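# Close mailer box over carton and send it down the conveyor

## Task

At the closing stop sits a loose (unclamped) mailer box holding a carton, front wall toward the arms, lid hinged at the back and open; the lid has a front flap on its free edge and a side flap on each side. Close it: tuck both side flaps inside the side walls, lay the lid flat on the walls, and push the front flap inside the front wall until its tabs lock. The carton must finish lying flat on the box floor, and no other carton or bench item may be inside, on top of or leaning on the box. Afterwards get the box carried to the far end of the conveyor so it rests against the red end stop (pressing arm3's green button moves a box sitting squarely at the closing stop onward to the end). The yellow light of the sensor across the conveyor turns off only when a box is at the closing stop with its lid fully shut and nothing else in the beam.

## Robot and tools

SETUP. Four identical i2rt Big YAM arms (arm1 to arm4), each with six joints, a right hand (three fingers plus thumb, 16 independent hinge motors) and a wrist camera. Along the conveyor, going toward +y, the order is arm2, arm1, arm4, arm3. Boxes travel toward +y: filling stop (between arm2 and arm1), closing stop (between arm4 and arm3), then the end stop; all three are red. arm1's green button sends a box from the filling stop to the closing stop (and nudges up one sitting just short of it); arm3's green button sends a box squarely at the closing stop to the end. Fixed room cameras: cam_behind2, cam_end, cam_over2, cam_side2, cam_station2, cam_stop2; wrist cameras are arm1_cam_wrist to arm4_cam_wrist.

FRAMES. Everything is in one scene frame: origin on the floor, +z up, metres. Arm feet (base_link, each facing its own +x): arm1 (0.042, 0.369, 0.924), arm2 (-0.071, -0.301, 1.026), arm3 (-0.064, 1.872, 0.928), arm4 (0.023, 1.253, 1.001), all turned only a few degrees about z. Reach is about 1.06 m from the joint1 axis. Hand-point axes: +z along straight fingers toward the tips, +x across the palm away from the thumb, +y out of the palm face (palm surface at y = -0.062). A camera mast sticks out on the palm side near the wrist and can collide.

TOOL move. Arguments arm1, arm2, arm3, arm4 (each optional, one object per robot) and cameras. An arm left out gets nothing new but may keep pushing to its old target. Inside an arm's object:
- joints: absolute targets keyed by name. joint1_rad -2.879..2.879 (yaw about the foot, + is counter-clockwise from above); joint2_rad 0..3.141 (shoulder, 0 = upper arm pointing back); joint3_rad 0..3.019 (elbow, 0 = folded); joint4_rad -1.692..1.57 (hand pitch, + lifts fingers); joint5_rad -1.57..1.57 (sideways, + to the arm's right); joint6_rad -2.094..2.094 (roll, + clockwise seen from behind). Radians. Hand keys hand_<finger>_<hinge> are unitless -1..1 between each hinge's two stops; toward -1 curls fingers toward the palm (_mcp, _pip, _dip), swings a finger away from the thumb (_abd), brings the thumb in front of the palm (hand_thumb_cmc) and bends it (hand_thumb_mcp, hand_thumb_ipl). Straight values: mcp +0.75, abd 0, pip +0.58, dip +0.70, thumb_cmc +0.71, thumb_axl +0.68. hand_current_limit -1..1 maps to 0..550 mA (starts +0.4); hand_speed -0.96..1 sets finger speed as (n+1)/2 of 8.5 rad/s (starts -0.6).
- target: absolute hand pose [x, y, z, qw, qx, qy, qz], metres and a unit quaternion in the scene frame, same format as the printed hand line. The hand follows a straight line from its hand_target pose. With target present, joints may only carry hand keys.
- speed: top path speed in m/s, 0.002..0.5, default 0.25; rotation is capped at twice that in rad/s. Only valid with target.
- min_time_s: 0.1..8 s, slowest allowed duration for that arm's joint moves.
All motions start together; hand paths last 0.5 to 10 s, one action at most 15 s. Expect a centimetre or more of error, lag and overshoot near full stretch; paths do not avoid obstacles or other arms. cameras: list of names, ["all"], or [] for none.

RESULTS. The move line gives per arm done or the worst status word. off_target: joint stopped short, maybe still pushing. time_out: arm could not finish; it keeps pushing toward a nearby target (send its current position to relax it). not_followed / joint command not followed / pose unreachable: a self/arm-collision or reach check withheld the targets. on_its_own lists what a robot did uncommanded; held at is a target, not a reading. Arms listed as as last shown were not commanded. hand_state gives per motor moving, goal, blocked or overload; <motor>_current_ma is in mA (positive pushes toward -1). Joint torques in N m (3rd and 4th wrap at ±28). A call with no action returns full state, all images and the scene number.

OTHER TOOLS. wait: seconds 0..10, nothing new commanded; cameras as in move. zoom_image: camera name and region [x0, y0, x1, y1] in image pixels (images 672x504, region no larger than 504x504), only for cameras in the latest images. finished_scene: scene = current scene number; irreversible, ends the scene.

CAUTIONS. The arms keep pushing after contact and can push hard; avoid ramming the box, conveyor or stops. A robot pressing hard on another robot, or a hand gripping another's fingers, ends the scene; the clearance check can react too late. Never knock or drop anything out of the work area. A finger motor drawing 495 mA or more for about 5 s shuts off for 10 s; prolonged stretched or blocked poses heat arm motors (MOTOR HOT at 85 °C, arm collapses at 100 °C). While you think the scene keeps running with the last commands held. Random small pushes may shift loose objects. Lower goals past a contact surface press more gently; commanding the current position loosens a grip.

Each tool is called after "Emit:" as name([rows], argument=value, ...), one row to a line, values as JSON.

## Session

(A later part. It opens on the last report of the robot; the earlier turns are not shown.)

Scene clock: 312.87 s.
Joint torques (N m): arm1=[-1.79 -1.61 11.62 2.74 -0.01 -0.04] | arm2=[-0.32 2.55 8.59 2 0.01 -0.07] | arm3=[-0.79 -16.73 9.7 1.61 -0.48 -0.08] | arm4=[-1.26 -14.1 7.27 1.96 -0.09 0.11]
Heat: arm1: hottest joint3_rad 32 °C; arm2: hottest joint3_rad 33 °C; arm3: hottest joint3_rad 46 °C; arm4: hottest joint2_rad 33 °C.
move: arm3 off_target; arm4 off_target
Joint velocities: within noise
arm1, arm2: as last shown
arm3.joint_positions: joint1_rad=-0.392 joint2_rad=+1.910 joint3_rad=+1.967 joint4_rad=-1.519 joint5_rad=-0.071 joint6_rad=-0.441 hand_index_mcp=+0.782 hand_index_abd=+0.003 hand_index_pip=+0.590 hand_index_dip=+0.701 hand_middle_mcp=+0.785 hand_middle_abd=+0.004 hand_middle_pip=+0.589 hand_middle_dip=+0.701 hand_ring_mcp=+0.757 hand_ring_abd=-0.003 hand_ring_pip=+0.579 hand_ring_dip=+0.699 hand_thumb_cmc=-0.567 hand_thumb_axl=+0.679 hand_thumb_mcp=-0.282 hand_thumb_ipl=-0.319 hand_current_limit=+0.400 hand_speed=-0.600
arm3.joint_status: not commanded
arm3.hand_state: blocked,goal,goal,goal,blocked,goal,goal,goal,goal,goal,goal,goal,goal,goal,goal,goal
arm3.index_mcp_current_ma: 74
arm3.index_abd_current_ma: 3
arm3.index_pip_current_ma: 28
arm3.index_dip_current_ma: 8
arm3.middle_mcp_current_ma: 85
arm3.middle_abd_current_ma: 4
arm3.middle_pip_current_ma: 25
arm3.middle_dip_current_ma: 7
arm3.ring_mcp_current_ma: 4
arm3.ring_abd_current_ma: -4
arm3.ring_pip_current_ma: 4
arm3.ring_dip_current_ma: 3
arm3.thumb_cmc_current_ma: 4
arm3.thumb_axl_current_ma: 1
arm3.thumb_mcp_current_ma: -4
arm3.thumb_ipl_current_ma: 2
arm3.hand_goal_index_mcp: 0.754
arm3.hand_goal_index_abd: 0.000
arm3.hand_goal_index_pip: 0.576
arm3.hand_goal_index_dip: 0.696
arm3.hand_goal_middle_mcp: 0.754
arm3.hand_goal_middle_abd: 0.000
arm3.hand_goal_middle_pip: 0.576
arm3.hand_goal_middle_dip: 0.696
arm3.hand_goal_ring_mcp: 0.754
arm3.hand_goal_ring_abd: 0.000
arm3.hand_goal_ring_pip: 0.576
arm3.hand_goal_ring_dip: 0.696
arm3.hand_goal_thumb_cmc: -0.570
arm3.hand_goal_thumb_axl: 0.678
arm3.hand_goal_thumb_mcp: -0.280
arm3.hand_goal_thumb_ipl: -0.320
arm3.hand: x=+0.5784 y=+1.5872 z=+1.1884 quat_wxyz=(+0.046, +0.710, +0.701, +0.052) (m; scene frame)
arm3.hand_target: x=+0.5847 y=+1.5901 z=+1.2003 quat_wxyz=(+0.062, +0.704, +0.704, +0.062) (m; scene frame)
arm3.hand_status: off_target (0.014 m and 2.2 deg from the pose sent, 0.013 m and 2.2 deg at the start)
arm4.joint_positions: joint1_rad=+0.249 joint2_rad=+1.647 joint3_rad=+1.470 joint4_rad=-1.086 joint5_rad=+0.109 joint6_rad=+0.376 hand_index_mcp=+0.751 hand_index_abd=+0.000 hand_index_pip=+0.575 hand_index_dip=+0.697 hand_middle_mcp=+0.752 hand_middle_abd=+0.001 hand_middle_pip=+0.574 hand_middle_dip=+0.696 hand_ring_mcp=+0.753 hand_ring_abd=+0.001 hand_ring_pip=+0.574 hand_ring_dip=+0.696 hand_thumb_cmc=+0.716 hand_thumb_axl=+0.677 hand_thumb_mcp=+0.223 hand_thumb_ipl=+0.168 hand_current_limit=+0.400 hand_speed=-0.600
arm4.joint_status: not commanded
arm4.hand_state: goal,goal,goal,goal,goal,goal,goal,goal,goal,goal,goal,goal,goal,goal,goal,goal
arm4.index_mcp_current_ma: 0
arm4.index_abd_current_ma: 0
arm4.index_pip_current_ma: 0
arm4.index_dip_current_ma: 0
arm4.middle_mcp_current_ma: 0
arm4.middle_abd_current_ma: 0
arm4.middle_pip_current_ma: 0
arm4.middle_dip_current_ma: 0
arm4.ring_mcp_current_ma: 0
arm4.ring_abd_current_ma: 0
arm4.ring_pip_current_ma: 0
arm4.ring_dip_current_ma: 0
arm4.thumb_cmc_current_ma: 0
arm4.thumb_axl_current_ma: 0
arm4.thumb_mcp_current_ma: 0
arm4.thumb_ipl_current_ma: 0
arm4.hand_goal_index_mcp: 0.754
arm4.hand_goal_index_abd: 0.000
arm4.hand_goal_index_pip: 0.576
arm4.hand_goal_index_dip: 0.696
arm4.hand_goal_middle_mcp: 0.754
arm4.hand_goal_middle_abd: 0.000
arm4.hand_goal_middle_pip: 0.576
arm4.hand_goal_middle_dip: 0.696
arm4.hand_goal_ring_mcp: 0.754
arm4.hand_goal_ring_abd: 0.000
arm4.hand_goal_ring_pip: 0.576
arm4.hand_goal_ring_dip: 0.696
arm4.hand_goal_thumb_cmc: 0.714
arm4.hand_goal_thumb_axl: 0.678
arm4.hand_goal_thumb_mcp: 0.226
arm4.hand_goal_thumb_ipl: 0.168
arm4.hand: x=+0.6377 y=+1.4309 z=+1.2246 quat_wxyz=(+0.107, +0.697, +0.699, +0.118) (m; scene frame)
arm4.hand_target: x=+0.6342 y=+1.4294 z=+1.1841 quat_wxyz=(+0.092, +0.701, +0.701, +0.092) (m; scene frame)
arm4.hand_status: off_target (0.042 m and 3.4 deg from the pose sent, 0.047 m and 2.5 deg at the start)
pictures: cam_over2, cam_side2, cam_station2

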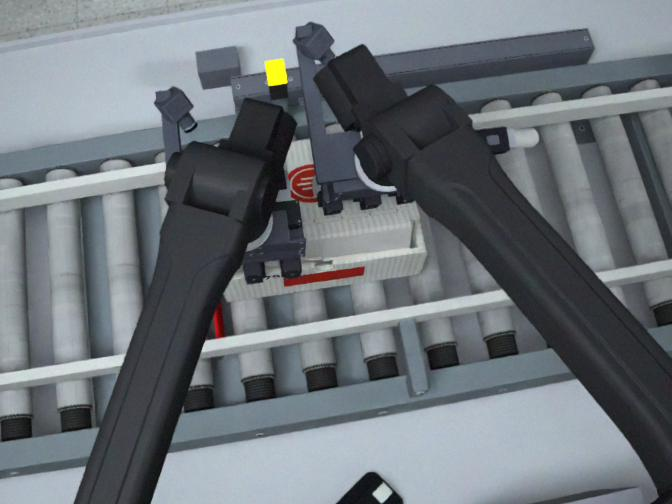

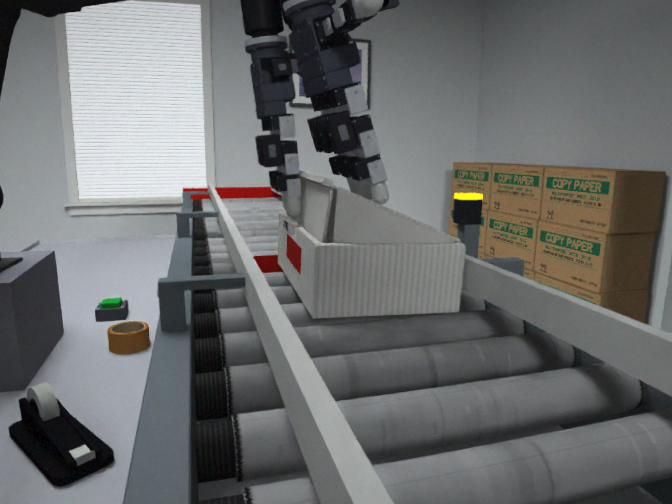

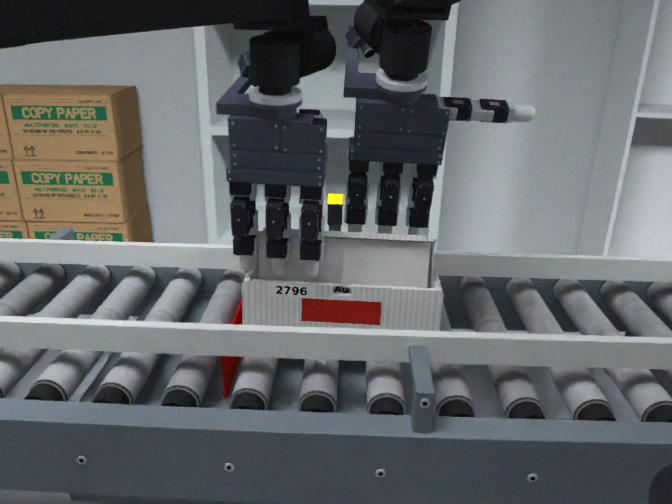

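Emit:
move(arm3={"target": [0.568, 1.59, 1.205, 0.0616, 0.7044, 0.7044, 0.0616], "speed": 0.08}, cameras=["cam_side2", "cam_station2"])

Emit:
zoom_image(camera="cam_side2", region=[180, 100, 480, 330])

Emit:
zoom_image(camera="cam_station2", region=[210, 190, 460, 350])

Scene clock: 330.57 s.
Joint torques (N m): arm1=[-1.9 -1.67 11.6 2.73 0 -0.04] | arm2=[-0.26 2.55 8.59 2 0.01 -0.07] | arm3=[-1.55 -15.62 8.79 1.59 -0.43 -0.12] | arm4=[-0.79 -14.8 8.23 1.68 0.1 0.11]
Heat: arm1: hottest joint3_rad 32 °C; arm2: hottest joint3_rad 33 °C; arm3: hottest joint3_rad 43 °C; arm4: hottest joint2_rad 32 °C.
move: arm3 done
Joint velocities: within noise
arm1, arm2, arm4: as last shown
arm3.joint_positions: joint1_rad=-0.397 joint2_rad=+1.860 joint3_rad=+1.926 joint4_rad=-1.512 joint5_rad=-0.074 joint6_rad=-0.445 hand_index_mcp=+0.773 hand_index_abd=+0.003 hand_index_pip=+0.588 hand_index_dip=+0.700 hand_middle_mcp=+0.773 hand_middle_abd=+0.003 hand_middle_pip=+0.588 hand_middle_dip=+0.699 hand_ring_mcp=+0.756 hand_ring_abd=-0.003 hand_ring_pip=+0.579 hand_ring_dip=+0.699 hand_thumb_cmc=-0.567 hand_thumb_axl=+0.679 hand_thumb_mcp=-0.282 hand_thumb_ipl=-0.319 hand_current_limit=+0.400 hand_speed=-0.600
arm3.joint_status: not commanded
arm3.hand_state: goal,goal,goal,goal,goal,goal,goal,goal,goal,goal,goal,goal,goal,goal,goal,goal
arm3.index_mcp_current_ma: 46
arm3.index_abd_current_ma: 3
arm3.index_pip_current_ma: 23
arm3.index_dip_current_ma: 5
arm3.middle_mcp_current_ma: 45
arm3.middle_abd_current_ma: 3
arm3.middle_pip_current_ma: 22
arm3.middle_dip_current_ma: 5
arm3.ring_mcp_current_ma: 3
arm3.ring_abd_current_ma: -3
arm3.ring_pip_current_ma: 4
arm3.ring_dip_current_ma: 3
arm3.thumb_cmc_current_ma: 4
arm3.thumb_axl_current_ma: 1
arm3.thumb_mcp_current_ma: -4
arm3.thumb_ipl_current_ma: 2
arm3.hand_goal_index_mcp: 0.754
arm3.hand_goal_index_abd: 0.000
arm3.hand_goal_index_pip: 0.576
arm3.hand_goal_index_dip: 0.696
arm3.hand_goal_middle_mcp: 0.754
arm3.hand_goal_middle_abd: 0.000
arm3.hand_goal_middle_pip: 0.576
arm3.hand_goal_middle_dip: 0.696
arm3.hand_goal_ring_mcp: 0.754
arm3.hand_goal_ring_abd: 0.000
arm3.hand_goal_ring_pip: 0.576
arm3.hand_goal_ring_dip: 0.696
arm3.hand_goal_thumb_cmc: -0.570
arm3.hand_goal_thumb_axl: 0.678
arm3.hand_goal_thumb_mcp: -0.280
arm3.hand_goal_thumb_ipl: -0.320
arm3.hand: x=+0.5653 y=+1.5909 z=+1.2026 quat_wxyz=(+0.054, +0.709, +0.701, +0.056) (m; scene frame)
arm3.hand_target: x=+0.5680 y=+1.5899 z=+1.2050 quat_wxyz=(+0.062, +0.705, +0.704, +0.061) (m; scene frame)
arm3.hand_status: done (0.004 m and 1.4 deg from the pose sent, 0.020 m and 2.2 deg at the start)
arm4.joint_positions: joint1_rad=+0.249 joint2_rad=+1.649 joint3_rad=+1.459 joint4_rad=-1.084 joint5_rad=+0.105 joint6_rad=+0.376 hand_index_mcp=+0.753 hand_index_abd=-0.002 hand_index_pip=+0.576 hand_index_dip=+0.697 hand_middle_mcp=+0.753 hand_middle_abd=-0.001 hand_middle_pip=+0.575 hand_middle_dip=+0.696 hand_ring_mcp=+0.753 hand_ring_abd=+0.001 hand_ring_pip=+0.574 hand_ring_dip=+0.696 hand_thumb_cmc=+0.716 hand_thumb_axl=+0.677 hand_thumb_mcp=+0.223 hand_thumb_ipl=+0.168 hand_current_limit=+0.400 hand_speed=-0.600
arm4.hand: x=+0.6352 y=+1.4307 z=+1.2171 quat_wxyz=(+0.103, +0.697, +0.700, +0.114) (m; scene frame)
arm4.hand_target: x=+0.6343 y=+1.4294 z=+1.1841 quat_wxyz=(+0.092, +0.701, +0.701, +0.092) (m; scene frame)
pictures: cam_side2, cam_station2

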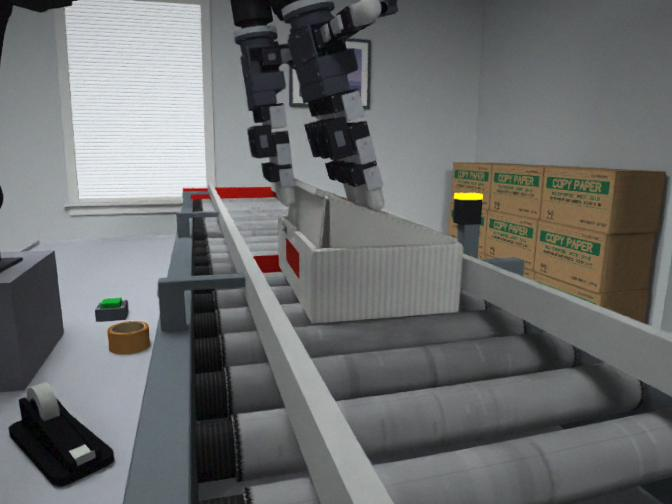

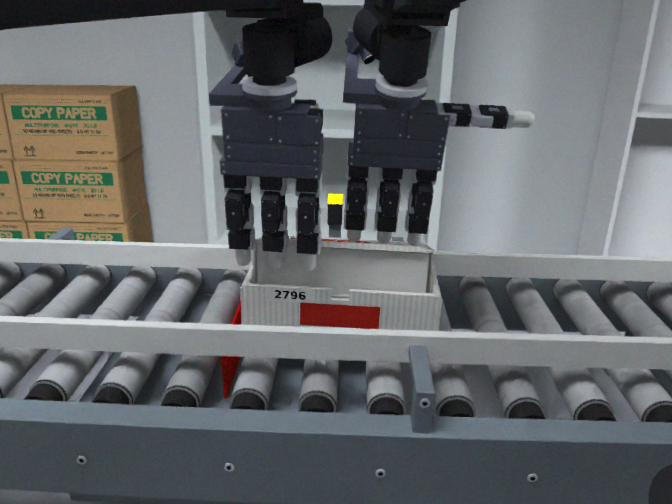

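Scaled by 1.680 from the camera's 672x504 image, which has a finer 960x720 frame.

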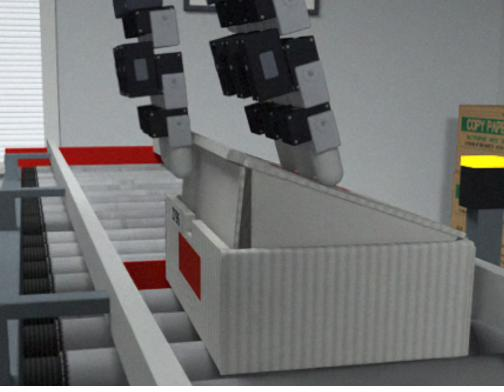

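Scaled by 2.016 from the camera's 672x504 image, which has a finer 960x720 frame.

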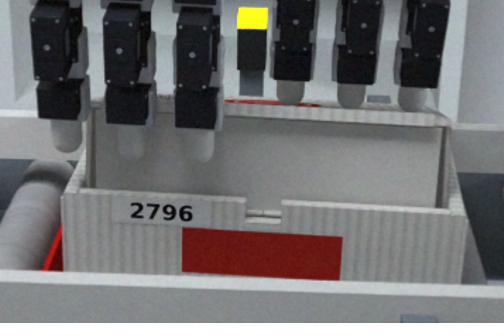

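Emit:
move(arm3={"target": [0.51, 1.595, 1.25, 0.0616, 0.7044, 0.7044, 0.0616], "speed": 0.15})

Emit:
move(arm3={"target": [0.52, 1.61, 1.33, 0.1379, 0.6935, 0.6935, 0.1379], "speed": 0.2, "joints": {"hand_ring_mcp": -0.07, "hand_ring_pip": -0.3, "hand_ring_dip": -0.17}}, cameras=["cam_side2", "cam_station2", "cam_over2"])

Emit:
zoom_image(camera="cam_side2", region=[180, 100, 480, 330])

Emit:
zoom_image(camera="cam_station2", region=[210, 190, 460, 350])

Scene clock: 342.03 s.
Joint torques (N m): arm1=[-1.85 -1.55 11.6 2.74 0 -0.04] | arm2=[-0.32 2.55 8.58 2 0.01 -0.08] | arm3=[-1.49 -12.57 8.53 0.53 -0.32 -0.1] | arm4=[-0.85 -16.15 8.83 1.57 0.31 0.1]
Heat: arm1: hottest joint3_rad 32 °C; arm2: hottest joint3_rad 33 °C; arm3: hottest joint3_rad 43 °C; arm4: hottest joint2_rad 31 °C.
move: arm3 off_target
Joint velocities: within noise
arm1, arm2, arm4: as last shown
arm3.joint_positions: joint1_rad=-0.438 joint2_rad=+1.705 joint3_rad=+1.853 joint4_rad=-1.552 joint5_rad=-0.084 joint6_rad=-0.489 hand_index_mcp=+0.757 hand_index_abd=+0.003 hand_index_pip=+0.579 hand_index_dip=+0.699 hand_middle_mcp=+0.757 hand_middle_abd=+0.003 hand_middle_pip=+0.579 hand_middle_dip=+0.699 hand_ring_mcp=+0.756 hand_ring_abd=-0.003 hand_ring_pip=+0.579 hand_ring_dip=+0.699 hand_thumb_cmc=-0.567 hand_thumb_axl=+0.679 hand_thumb_mcp=-0.282 hand_thumb_ipl=-0.319 hand_current_limit=+0.400 hand_speed=-0.600
arm3.joint_status: not commanded
arm3.hand_state: goal,goal,goal,goal,goal,goal,goal,goal,goal,goal,goal,goal,goal,goal,goal,goal
arm3.index_mcp_current_ma: 4
arm3.index_abd_current_ma: 3
arm3.index_pip_current_ma: 4
arm3.index_dip_current_ma: 5
arm3.middle_mcp_current_ma: 4
arm3.middle_abd_current_ma: 3
arm3.middle_pip_current_ma: 4
arm3.middle_dip_current_ma: 4
arm3.ring_mcp_current_ma: 3
arm3.ring_abd_current_ma: -3
arm3.ring_pip_current_ma: 4
arm3.ring_dip_current_ma: 3
arm3.thumb_cmc_current_ma: 4
arm3.thumb_axl_current_ma: 1
arm3.thumb_mcp_current_ma: -4
arm3.thumb_ipl_current_ma: 2
arm3.hand_goal_index_mcp: 0.754
arm3.hand_goal_index_abd: 0.000
arm3.hand_goal_index_pip: 0.576
arm3.hand_goal_index_dip: 0.696
arm3.hand_goal_middle_mcp: 0.754
arm3.hand_goal_middle_abd: 0.000
arm3.hand_goal_middle_pip: 0.576
arm3.hand_goal_middle_dip: 0.696
arm3.hand_goal_ring_mcp: 0.754
arm3.hand_goal_ring_abd: 0.000
arm3.hand_goal_ring_pip: 0.576
arm3.hand_goal_ring_dip: 0.696
arm3.hand_goal_thumb_cmc: -0.570
arm3.hand_goal_thumb_axl: 0.678
arm3.hand_goal_thumb_mcp: -0.280
arm3.hand_goal_thumb_ipl: -0.320
arm3.hand: x=+0.5118 y=+1.5949 z=+1.2617 quat_wxyz=(+0.075, +0.706, +0.701, +0.064) (m; scene frame)
arm3.hand_target: x=+0.5099 y=+1.5950 z=+1.2501 quat_wxyz=(+0.062, +0.705, +0.704, +0.062) (m; scene frame)
arm3.hand_status: off_target (0.012 m and 1.6 deg from the pose sent, 0.073 m and 1.4 deg at the start)
arm4.joint_positions: joint1_rad=+0.249 joint2_rad=+1.666 joint3_rad=+1.452 joint4_rad=-1.084 joint5_rad=+0.100 joint6_rad=+0.376 hand_index_mcp=+0.750 hand_index_abd=-0.017 hand_index_pip=+0.574 hand_index_dip=+0.696 hand_middle_mcp=+0.753 hand_middle_abd=-0.001 hand_middle_pip=+0.575 hand_middle_dip=+0.696 hand_ring_mcp=+0.753 hand_ring_abd=+0.001 hand_ring_pip=+0.574 hand_ring_dip=+0.696 hand_thumb_cmc=+0.716 hand_thumb_axl=+0.677 hand_thumb_mcp=+0.223 hand_thumb_ipl=+0.168 hand_current_limit=+0.400 hand_speed=-0.600
arm4.index_abd_current_ma: -5
arm4.hand: x=+0.6343 y=+1.4313 z=+1.2032 quat_wxyz=(+0.096, +0.698, +0.702, +0.104) (m; scene frame)
arm4.hand_target: x=+0.6343 y=+1.4294 z=+1.1842 quat_wxyz=(+0.092, +0.701, +0.701, +0.092) (m; scene frame)
pictures: none

Scene clock: 343.23 s.
Joint torques (N m): arm1=[-1.79 -1.49 11.62 2.76 0 -0.04] | arm2=[-0.26 2.55 8.59 2 0.01 -0.07] | arm3=[-1.14 -11.63 10.32 1.74 -0.46 0.06] | arm4=[-0.91 -15.91 8.66 1.66 0.28 0.08]
Heat: arm1: hottest joint3_rad 32 °C; arm2: hottest joint3_rad 33 °C; arm3: hottest joint3_rad 43 °C; arm4: hottest joint2_rad 32 °C.
move: arm3 done
Joint velocities: within noise
arm1, arm2, arm4: as last shown
arm3.joint_positions: joint1_rad=-0.438 joint2_rad=+1.620 joint3_rad=+1.853 joint4_rad=-1.483 joint5_rad=-0.185 joint6_rad=-0.480 hand_index_mcp=+0.757 hand_index_abd=+0.003 hand_index_pip=+0.579 hand_index_dip=+0.699 hand_middle_mcp=+0.757 hand_middle_abd=+0.003 hand_middle_pip=+0.579 hand_middle_dip=+0.699 hand_ring_mcp=-0.052 hand_ring_abd=-0.003 hand_ring_pip=-0.294 hand_ring_dip=-0.168 hand_thumb_cmc=-0.567 hand_thumb_axl=+0.679 hand_thumb_mcp=-0.282 hand_thumb_ipl=-0.319 hand_current_limit=+0.400 hand_speed=-0.600
arm3.joint_status: all done
arm3.hand_state: goal,goal,goal,goal,goal,goal,goal,goal,goal,goal,goal,goal,goal,goal,goal,goal
arm3.index_mcp_current_ma: 4
arm3.index_abd_current_ma: 3
arm3.index_pip_current_ma: 4
arm3.index_dip_current_ma: 5
arm3.middle_mcp_current_ma: 4
arm3.middle_abd_current_ma: 3
arm3.middle_pip_current_ma: 4
arm3.middle_dip_current_ma: 4
arm3.ring_mcp_current_ma: 44
arm3.ring_abd_current_ma: -3
arm3.ring_pip_current_ma: 10
arm3.ring_dip_current_ma: 3
arm3.thumb_cmc_current_ma: 4
arm3.thumb_axl_current_ma: 1
arm3.thumb_mcp_current_ma: -4
arm3.thumb_ipl_current_ma: 2
arm3.hand_goal_index_mcp: 0.754
arm3.hand_goal_index_abd: 0.000
arm3.hand_goal_index_pip: 0.576
arm3.hand_goal_index_dip: 0.696
arm3.hand_goal_middle_mcp: 0.754
arm3.hand_goal_middle_abd: 0.000
arm3.hand_goal_middle_pip: 0.576
arm3.hand_goal_middle_dip: 0.696
arm3.hand_goal_ring_mcp: -0.070
arm3.hand_goal_ring_abd: 0.000
arm3.hand_goal_ring_pip: -0.300
arm3.hand_goal_ring_dip: -0.170
arm3.hand_goal_thumb_cmc: -0.570
arm3.hand_goal_thumb_axl: 0.678
arm3.hand_goal_thumb_mcp: -0.280
arm3.hand_goal_thumb_ipl: -0.320
arm3.hand: x=+0.5142 y=+1.6124 z=+1.3280 quat_wxyz=(+0.133, +0.692, +0.697, +0.134) (m; scene frame)
arm3.hand_target: x=+0.5198 y=+1.6100 z=+1.3301 quat_wxyz=(+0.138, +0.694, +0.693, +0.138) (m; scene frame)
arm3.hand_status: done (0.007 m and 0.9 deg from the pose sent, 0.070 m and 11.2 deg at the start)
pictures: cam_over2, cam_side2, cam_station2

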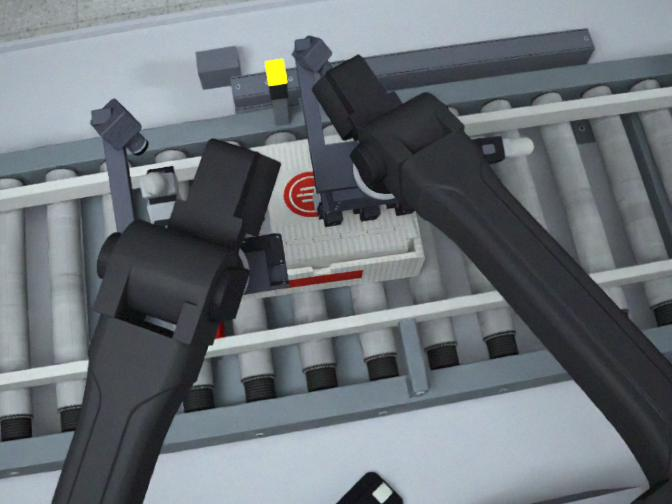

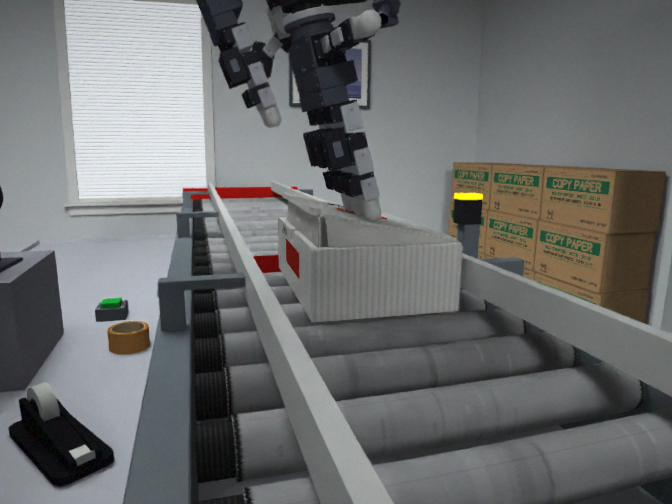

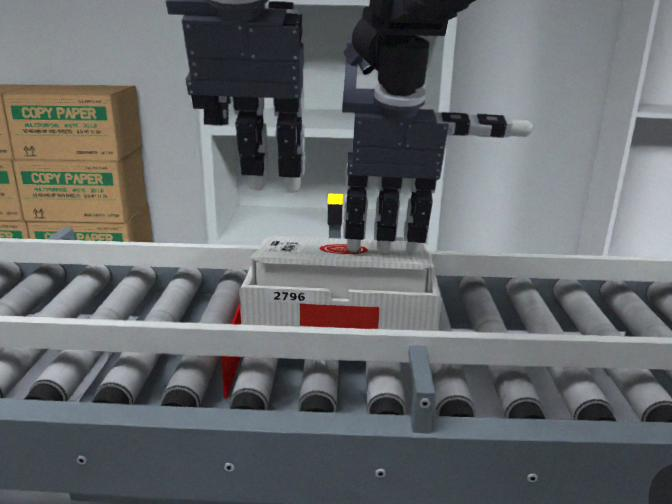

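Scaled by 1.680 from the camera's 672x504 image, which has a finer 960x720 frame.

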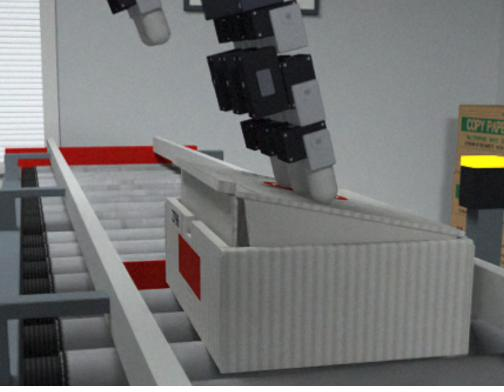

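Scaled by 2.016 from the camera's 672x504 image, which has a finer 960x720 frame.

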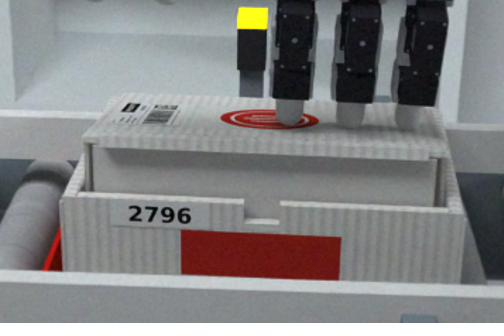

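Emit:
move(arm3={"target": [0.60, 1.605, 1.28, 0.1379, 0.6935, 0.6935, 0.1379], "speed": 0.2})

Emit:
move(arm3={"target": [0.60, 1.605, 1.185, 0.1379, 0.6935, 0.6935, 0.1379], "speed": 0.1}, arm4={"target": [0.620, 1.43, 1.150, 0.0923, 0.7011, 0.7011, 0.0923], "speed": 0.08}, cameras=["cam_side2", "cam_station2", "cam_over2"])

Emit:
zoom_image(camera="cam_side2", region=[180, 100, 480, 330])

Emit:
zoom_image(camera="cam_station2", region=[210, 190, 460, 350])

Scene clock: 350.50 s.
Joint torques (N m): arm1=[-1.9 -1.61 11.6 2.73 0 -0.04] | arm2=[-0.26 2.55 8.59 2 0.01 -0.07] | arm3=[-1.14 -14.1 13.74 1.4 -0.16 0.08] | arm4=[-1.03 -16.21 8.79 1.76 0.27 0.13]
Heat: arm1: hottest joint3_rad 32 °C; arm2: hottest joint3_rad 33 °C; arm3: hottest joint3_rad 44 °C; arm4: hottest joint2_rad 32 °C.
move: arm3 off_target
Joint velocities: within noise
arm1.joint_positions: joint1_rad=-0.013 joint2_rad=+0.645 joint3_rad=+1.322 joint4_rad=-1.158 joint5_rad=-0.005 joint6_rad=+1.130 hand_index_mcp=+0.754 hand_index_abd=+0.000 hand_index_pip=+0.577 hand_index_dip=+0.696 hand_middle_mcp=+0.754 hand_middle_abd=+0.001 hand_middle_pip=+0.577 hand_middle_dip=+0.696 hand_ring_mcp=+0.755 hand_ring_abd=+0.001 hand_ring_pip=+0.577 hand_ring_dip=+0.696 hand_thumb_cmc=+0.714 hand_thumb_axl=+0.677 hand_thumb_mcp=+0.226 hand_thumb_ipl=+0.168 hand_current_limit=+0.400 hand_speed=-0.600
arm1.joint_status: not commanded
arm1.hand_state: goal,goal,goal,goal,goal,goal,goal,goal,goal,goal,goal,goal,goal,goal,goal,goal
arm1.index_mcp_current_ma: 0
arm1.index_abd_current_ma: 0
arm1.index_pip_current_ma: 0
arm1.index_dip_current_ma: 0
arm1.middle_mcp_current_ma: 0
arm1.middle_abd_current_ma: 0
arm1.middle_pip_current_ma: 0
arm1.middle_dip_current_ma: 0
arm1.ring_mcp_current_ma: 0
arm1.ring_abd_current_ma: 0
arm1.ring_pip_current_ma: 0
arm1.ring_dip_current_ma: 0
arm1.thumb_cmc_current_ma: 0
arm1.thumb_axl_current_ma: 0
arm1.thumb_mcp_current_ma: 0
arm1.thumb_ipl_current_ma: 0
arm1.hand_goal_index_mcp: 0.754
arm1.hand_goal_index_abd: 0.000
arm1.hand_goal_index_pip: 0.576
arm1.hand_goal_index_dip: 0.696
arm1.hand_goal_middle_mcp: 0.754
arm1.hand_goal_middle_abd: 0.000
arm1.hand_goal_middle_pip: 0.576
arm1.hand_goal_middle_dip: 0.696
arm1.hand_goal_ring_mcp: 0.754
arm1.hand_goal_ring_abd: 0.000
arm1.hand_goal_ring_pip: 0.576
arm1.hand_goal_ring_dip: 0.696
arm1.hand_goal_thumb_cmc: 0.714
arm1.hand_goal_thumb_axl: 0.678
arm1.hand_goal_thumb_mcp: 0.226
arm1.hand_goal_thumb_ipl: 0.168
arm1.hand: x=+0.3265 y=+0.2995 z=+1.4774 quat_wxyz=(+0.093, +0.825, +0.215, +0.515) (m; scene frame)
arm1.hand_target: x=+0.3238 y=+0.2993 z=+1.4904 quat_wxyz=(+0.095, +0.817, +0.213, +0.527) (m; scene frame)
arm1.hand_status: not commanded
arm2.joint_positions: joint1_rad=+0.115 joint2_rad=+0.609 joint3_rad=+1.386 joint4_rad=-1.257 joint5_rad=+0.004 joint6_rad=+1.112 hand_index_mcp=+0.755 hand_index_abd=+0.000 hand_index_pip=+0.577 hand_index_dip=+0.696 hand_middle_mcp=+0.755 hand_middle_abd=+0.000 hand_middle_pip=+0.577 hand_middle_dip=+0.696 hand_ring_mcp=+0.755 hand_ring_abd=+0.000 hand_ring_pip=+0.577 hand_ring_dip=+0.696 hand_thumb_cmc=+0.799 hand_thumb_axl=+0.677 hand_thumb_mcp=+0.226 hand_thumb_ipl=+0.168 hand_current_limit=+0.400 hand_speed=-0.600
arm2.joint_status: not commanded
arm2.hand_state: goal,goal,goal,goal,goal,goal,goal,goal,goal,goal,goal,goal,overload,goal,goal,goal
arm2.index_mcp_current_ma: 1
arm2.index_abd_current_ma: 0
arm2.index_pip_current_ma: 1
arm2.index_dip_current_ma: 0
arm2.middle_mcp_current_ma: 1
arm2.middle_abd_current_ma: 0
arm2.middle_pip_current_ma: 1
arm2.middle_dip_current_ma: 0
arm2.ring_mcp_current_ma: 1
arm2.ring_abd_current_ma: 0
arm2.ring_pip_current_ma: 1
arm2.ring_dip_current_ma: 0
arm2.thumb_cmc_current_ma: 0
arm2.thumb_axl_current_ma: -1
arm2.thumb_mcp_current_ma: 0
arm2.thumb_ipl_current_ma: 0
arm2.hand_goal_index_mcp: 0.754
arm2.hand_goal_index_abd: 0.000
arm2.hand_goal_index_pip: 0.576
arm2.hand_goal_index_dip: 0.696
arm2.hand_goal_middle_mcp: 0.754
arm2.hand_goal_middle_abd: 0.000
arm2.hand_goal_middle_pip: 0.576
arm2.hand_goal_middle_dip: 0.696
arm2.hand_goal_ring_mcp: 0.754
arm2.hand_goal_ring_abd: 0.000
arm2.hand_goal_ring_pip: 0.576
arm2.hand_goal_ring_dip: 0.696
arm2.hand_goal_thumb_cmc: 0.714
arm2.hand_goal_thumb_axl: 0.678
arm2.hand_goal_thumb_mcp: 0.226
arm2.hand_goal_thumb_ipl: 0.168
arm2.hand: x=+0.1778 y=-0.3836 z=+1.5990 quat_wxyz=(+0.127, +0.832, +0.193, +0.504) (m; scene frame)
arm2.hand_target: x=+0.1745 y=-0.3834 z=+1.6089 quat_wxyz=(+0.129, +0.827, +0.192, +0.513) (m; scene frame)
arm2.hand_status: not commanded
arm3.joint_positions: joint1_rad=-0.379 joint2_rad=+1.793 joint3_rad=+1.918 joint4_rad=-1.386 joint5_rad=-0.173 joint6_rad=-0.422 hand_index_mcp=+0.757 hand_index_abd=+0.003 hand_index_pip=+0.579 hand_index_dip=+0.699 hand_middle_mcp=+0.757 hand_middle_abd=+0.003 hand_middle_pip=+0.579 hand_middle_dip=+0.699 hand_ring_mcp=-0.052 hand_ring_abd=-0.003 hand_ring_pip=-0.294 hand_ring_dip=-0.168 hand_thumb_cmc=-0.567 hand_thumb_axl=+0.679 hand_thumb_mcp=-0.282 hand_thumb_ipl=-0.319 hand_current_limit=+0.400 hand_speed=-0.600
arm3.joint_status: not commanded
arm3.hand_state: goal,goal,goal,goal,goal,goal,goal,goal,goal,goal,goal,goal,goal,goal,goal,goal
arm3.index_mcp_current_ma: 4
arm3.index_abd_current_ma: 3
arm3.index_pip_current_ma: 4
arm3.index_dip_current_ma: 5
arm3.middle_mcp_current_ma: 4
arm3.middle_abd_current_ma: 3
arm3.middle_pip_current_ma: 4
arm3.middle_dip_current_ma: 4
arm3.ring_mcp_current_ma: 44
arm3.ring_abd_current_ma: -3
arm3.ring_pip_current_ma: 10
arm3.ring_dip_current_ma: 3
arm3.thumb_cmc_current_ma: 4
arm3.thumb_axl_current_ma: 1
arm3.thumb_mcp_current_ma: -4
arm3.thumb_ipl_current_ma: 2
arm3.hand_goal_index_mcp: 0.754
arm3.hand_goal_index_abd: 0.000
arm3.hand_goal_index_pip: 0.576
arm3.hand_goal_index_dip: 0.696
arm3.hand_goal_middle_mcp: 0.754
arm3.hand_goal_middle_abd: 0.000
arm3.hand_goal_middle_pip: 0.576
arm3.hand_goal_middle_dip: 0.696
arm3.hand_goal_ring_mcp: -0.070
arm3.hand_goal_ring_abd: 0.000
arm3.hand_goal_ring_pip: -0.300
arm3.hand_goal_ring_dip: -0.170
arm3.hand_goal_thumb_cmc: -0.570
arm3.hand_goal_thumb_axl: 0.678
arm3.hand_goal_thumb_mcp: -0.280
arm3.hand_goal_thumb_ipl: -0.320
arm3.hand: x=+0.5896 y=+1.6104 z=+1.2647 quat_wxyz=(+0.122, +0.693, +0.698, +0.133) (m; scene frame)
arm3.hand_target: x=+0.5992 y=+1.6055 z=+1.2799 quat_wxyz=(+0.138, +0.693, +0.694, +0.138) (m; scene frame)
arm3.hand_status: off_target (0.019 m and 2.0 deg from the pose sent, 0.098 m and 0.9 deg at the start)
arm4: as last shown
pictures: none

Scene clock: 352.17 s.
Joint torques (N m): arm1=[-1.96 -1.61 11.6 2.73 0.01 -0.04] | arm2=[-0.32 2.55 8.58 2 0.01 -0.08] | arm3=[-1.08 -14.39 8.94 1.77 -0.15 0.09] | arm4=[0.03 -15.03 7.2 1.76 0.27 0.18]
Heat: arm1: hottest joint3_rad 32 °C; arm2: hottest joint3_rad 33 °C; arm3: hottest joint3_rad 44 °C; arm4: hottest joint2_rad 32 °C.
move: arm3 done; arm4 off_target
Joint velocities: within noise
arm1, arm2: as last shown
arm3.joint_positions: joint1_rad=-0.379 joint2_rad=+1.792 joint3_rad=+1.713 joint4_rad=-1.142 joint5_rad=-0.172 joint6_rad=-0.422 hand_index_mcp=+0.757 hand_index_abd=+0.003 hand_index_pip=+0.579 hand_index_dip=+0.699 hand_middle_mcp=+0.757 hand_middle_abd=+0.003 hand_middle_pip=+0.579 hand_middle_dip=+0.699 hand_ring_mcp=-0.052 hand_ring_abd=-0.003 hand_ring_pip=-0.294 hand_ring_dip=-0.168 hand_thumb_cmc=-0.567 hand_thumb_axl=+0.679 hand_thumb_mcp=-0.282 hand_thumb_ipl=-0.319 hand_current_limit=+0.400 hand_speed=-0.600
arm3.joint_status: not commanded
arm3.hand_state: goal,goal,goal,goal,goal,goal,goal,goal,goal,goal,goal,goal,goal,goal,goal,goal
arm3.index_mcp_current_ma: 4
arm3.index_abd_current_ma: 3
arm3.index_pip_current_ma: 4
arm3.index_dip_current_ma: 5
arm3.middle_mcp_current_ma: 4
arm3.middle_abd_current_ma: 3
arm3.middle_pip_current_ma: 4
arm3.middle_dip_current_ma: 4
arm3.ring_mcp_current_ma: 44
arm3.ring_abd_current_ma: -3
arm3.ring_pip_current_ma: 10
arm3.ring_dip_current_ma: 3
arm3.thumb_cmc_current_ma: 4
arm3.thumb_axl_current_ma: 1
arm3.thumb_mcp_current_ma: -4
arm3.thumb_ipl_current_ma: 2
arm3.hand_goal_index_mcp: 0.754
arm3.hand_goal_index_abd: 0.000
arm3.hand_goal_index_pip: 0.576
arm3.hand_goal_index_dip: 0.696
arm3.hand_goal_middle_mcp: 0.754
arm3.hand_goal_middle_abd: 0.000
arm3.hand_goal_middle_pip: 0.576
arm3.hand_goal_middle_dip: 0.696
arm3.hand_goal_ring_mcp: -0.070
arm3.hand_goal_ring_abd: 0.000
arm3.hand_goal_ring_pip: -0.300
arm3.hand_goal_ring_dip: -0.170
arm3.hand_goal_thumb_cmc: -0.570
arm3.hand_goal_thumb_axl: 0.678
arm3.hand_goal_thumb_mcp: -0.280
arm3.hand_goal_thumb_ipl: -0.320
arm3.hand: x=+0.5986 y=+1.6057 z=+1.1936 quat_wxyz=(+0.140, +0.690, +0.697, +0.140) (m; scene frame)
arm3.hand_target: x=+0.5999 y=+1.6052 z=+1.1851 quat_wxyz=(+0.138, +0.693, +0.694, +0.138) (m; scene frame)
arm3.hand_status: done (0.009 m and 0.6 deg from the pose sent, 0.081 m and 2.0 deg at the start)
arm4.joint_positions: joint1_rad=+0.250 joint2_rad=+1.652 joint3_rad=+1.365 joint4_rad=-0.990 joint5_rad=+0.104 joint6_rad=+0.382 hand_index_mcp=+0.742 hand_index_abd=-0.018 hand_index_pip=+0.569 hand_index_dip=+0.693 hand_middle_mcp=+0.754 hand_middle_abd=-0.002 hand_middle_pip=+0.575 hand_middle_dip=+0.696 hand_ring_mcp=+0.753 hand_ring_abd=+0.001 hand_ring_pip=+0.574 hand_ring_dip=+0.696 hand_thumb_cmc=+0.716 hand_thumb_axl=+0.677 hand_thumb_mcp=+0.223 hand_thumb_ipl=+0.168 hand_current_limit=+0.400 hand_speed=-0.600
arm4.joint_status: not commanded
arm4.hand_state: goal,goal,goal,goal,goal,goal,goal,goal,goal,goal,goal,goal,goal,goal,goal,goal
arm4.index_mcp_current_ma: -3
arm4.index_abd_current_ma: -5
arm4.index_pip_current_ma: -1
arm4.index_dip_current_ma: 0
arm4.middle_mcp_current_ma: 0
arm4.middle_abd_current_ma: 0
arm4.middle_pip_current_ma: 0
arm4.middle_dip_current_ma: 0
arm4.ring_mcp_current_ma: 0
arm4.ring_abd_current_ma: 0
arm4.ring_pip_current_ma: 0
arm4.ring_dip_current_ma: 0
arm4.thumb_cmc_current_ma: 0
arm4.thumb_axl_current_ma: 0
arm4.thumb_mcp_current_ma: 0
arm4.thumb_ipl_current_ma: 0
arm4.hand_goal_index_mcp: 0.754
arm4.hand_goal_index_abd: 0.000
arm4.hand_goal_index_pip: 0.576
arm4.hand_goal_index_dip: 0.696
arm4.hand_goal_middle_mcp: 0.754
arm4.hand_goal_middle_abd: 0.000
arm4.hand_goal_middle_pip: 0.576
arm4.hand_goal_middle_dip: 0.696
arm4.hand_goal_ring_mcp: 0.754
arm4.hand_goal_ring_abd: 0.000
arm4.hand_goal_ring_pip: 0.576
arm4.hand_goal_ring_dip: 0.696
arm4.hand_goal_thumb_cmc: 0.714
arm4.hand_goal_thumb_axl: 0.678
arm4.hand_goal_thumb_mcp: 0.226
arm4.hand_goal_thumb_ipl: 0.168
arm4.hand: x=+0.6267 y=+1.4274 z=+1.1805 quat_wxyz=(+0.101, +0.700, +0.698, +0.113) (m; scene frame)
arm4.hand_target: x=+0.6193 y=+1.4295 z=+1.1508 quat_wxyz=(+0.092, +0.701, +0.701, +0.092) (m; scene frame)
arm4.hand_status: off_target (0.031 m and 2.6 deg from the pose sent, 0.055 m and 1.4 deg at the start)
pictures: cam_over2, cam_side2, cam_station2

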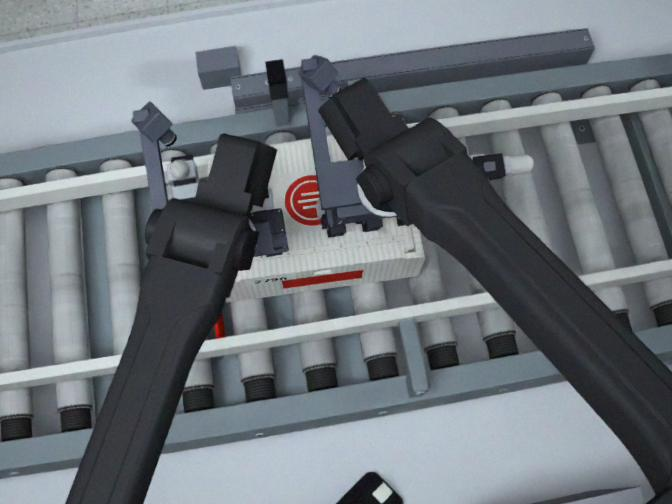

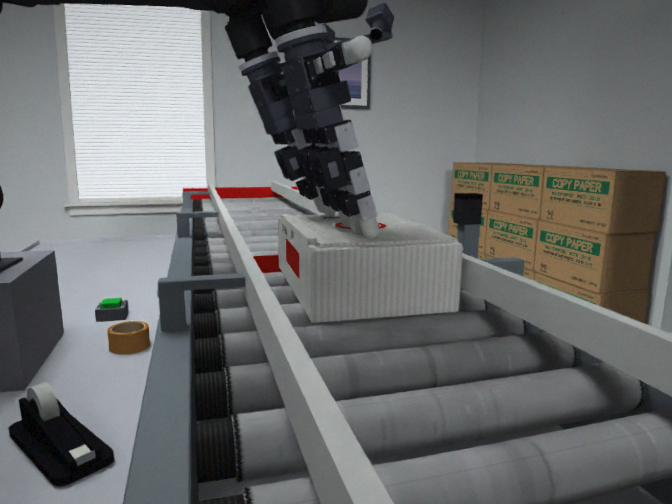

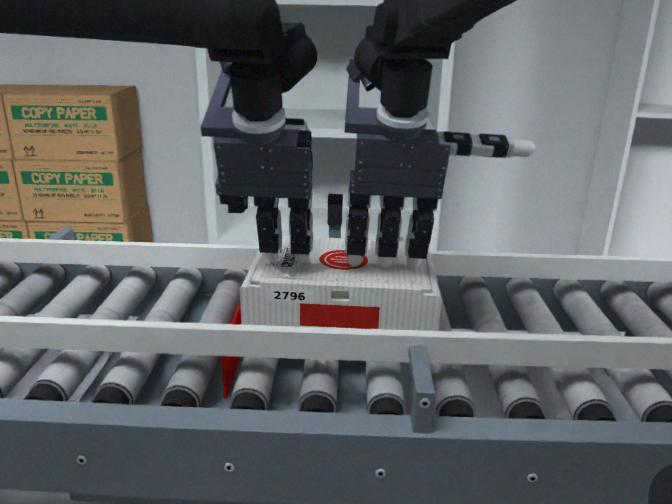

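Scaled by 1.680 from the camera's 672x504 image, which has a finer 960x720 frame.

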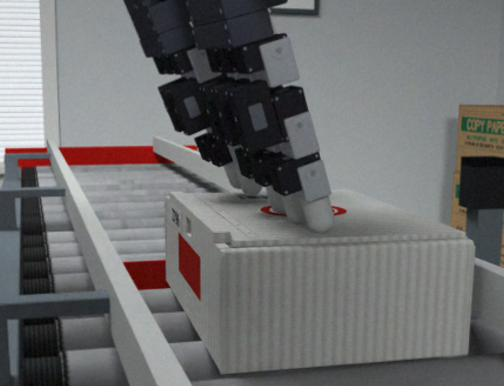

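Scaled by 2.016 from the camera's 672x504 image, which has a finer 960x720 frame.

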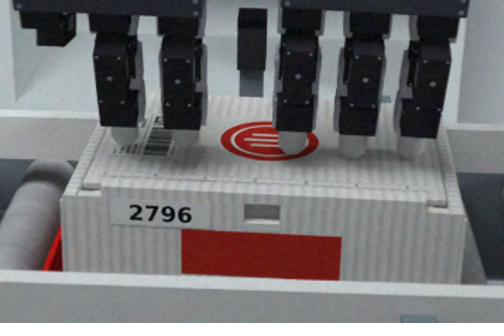

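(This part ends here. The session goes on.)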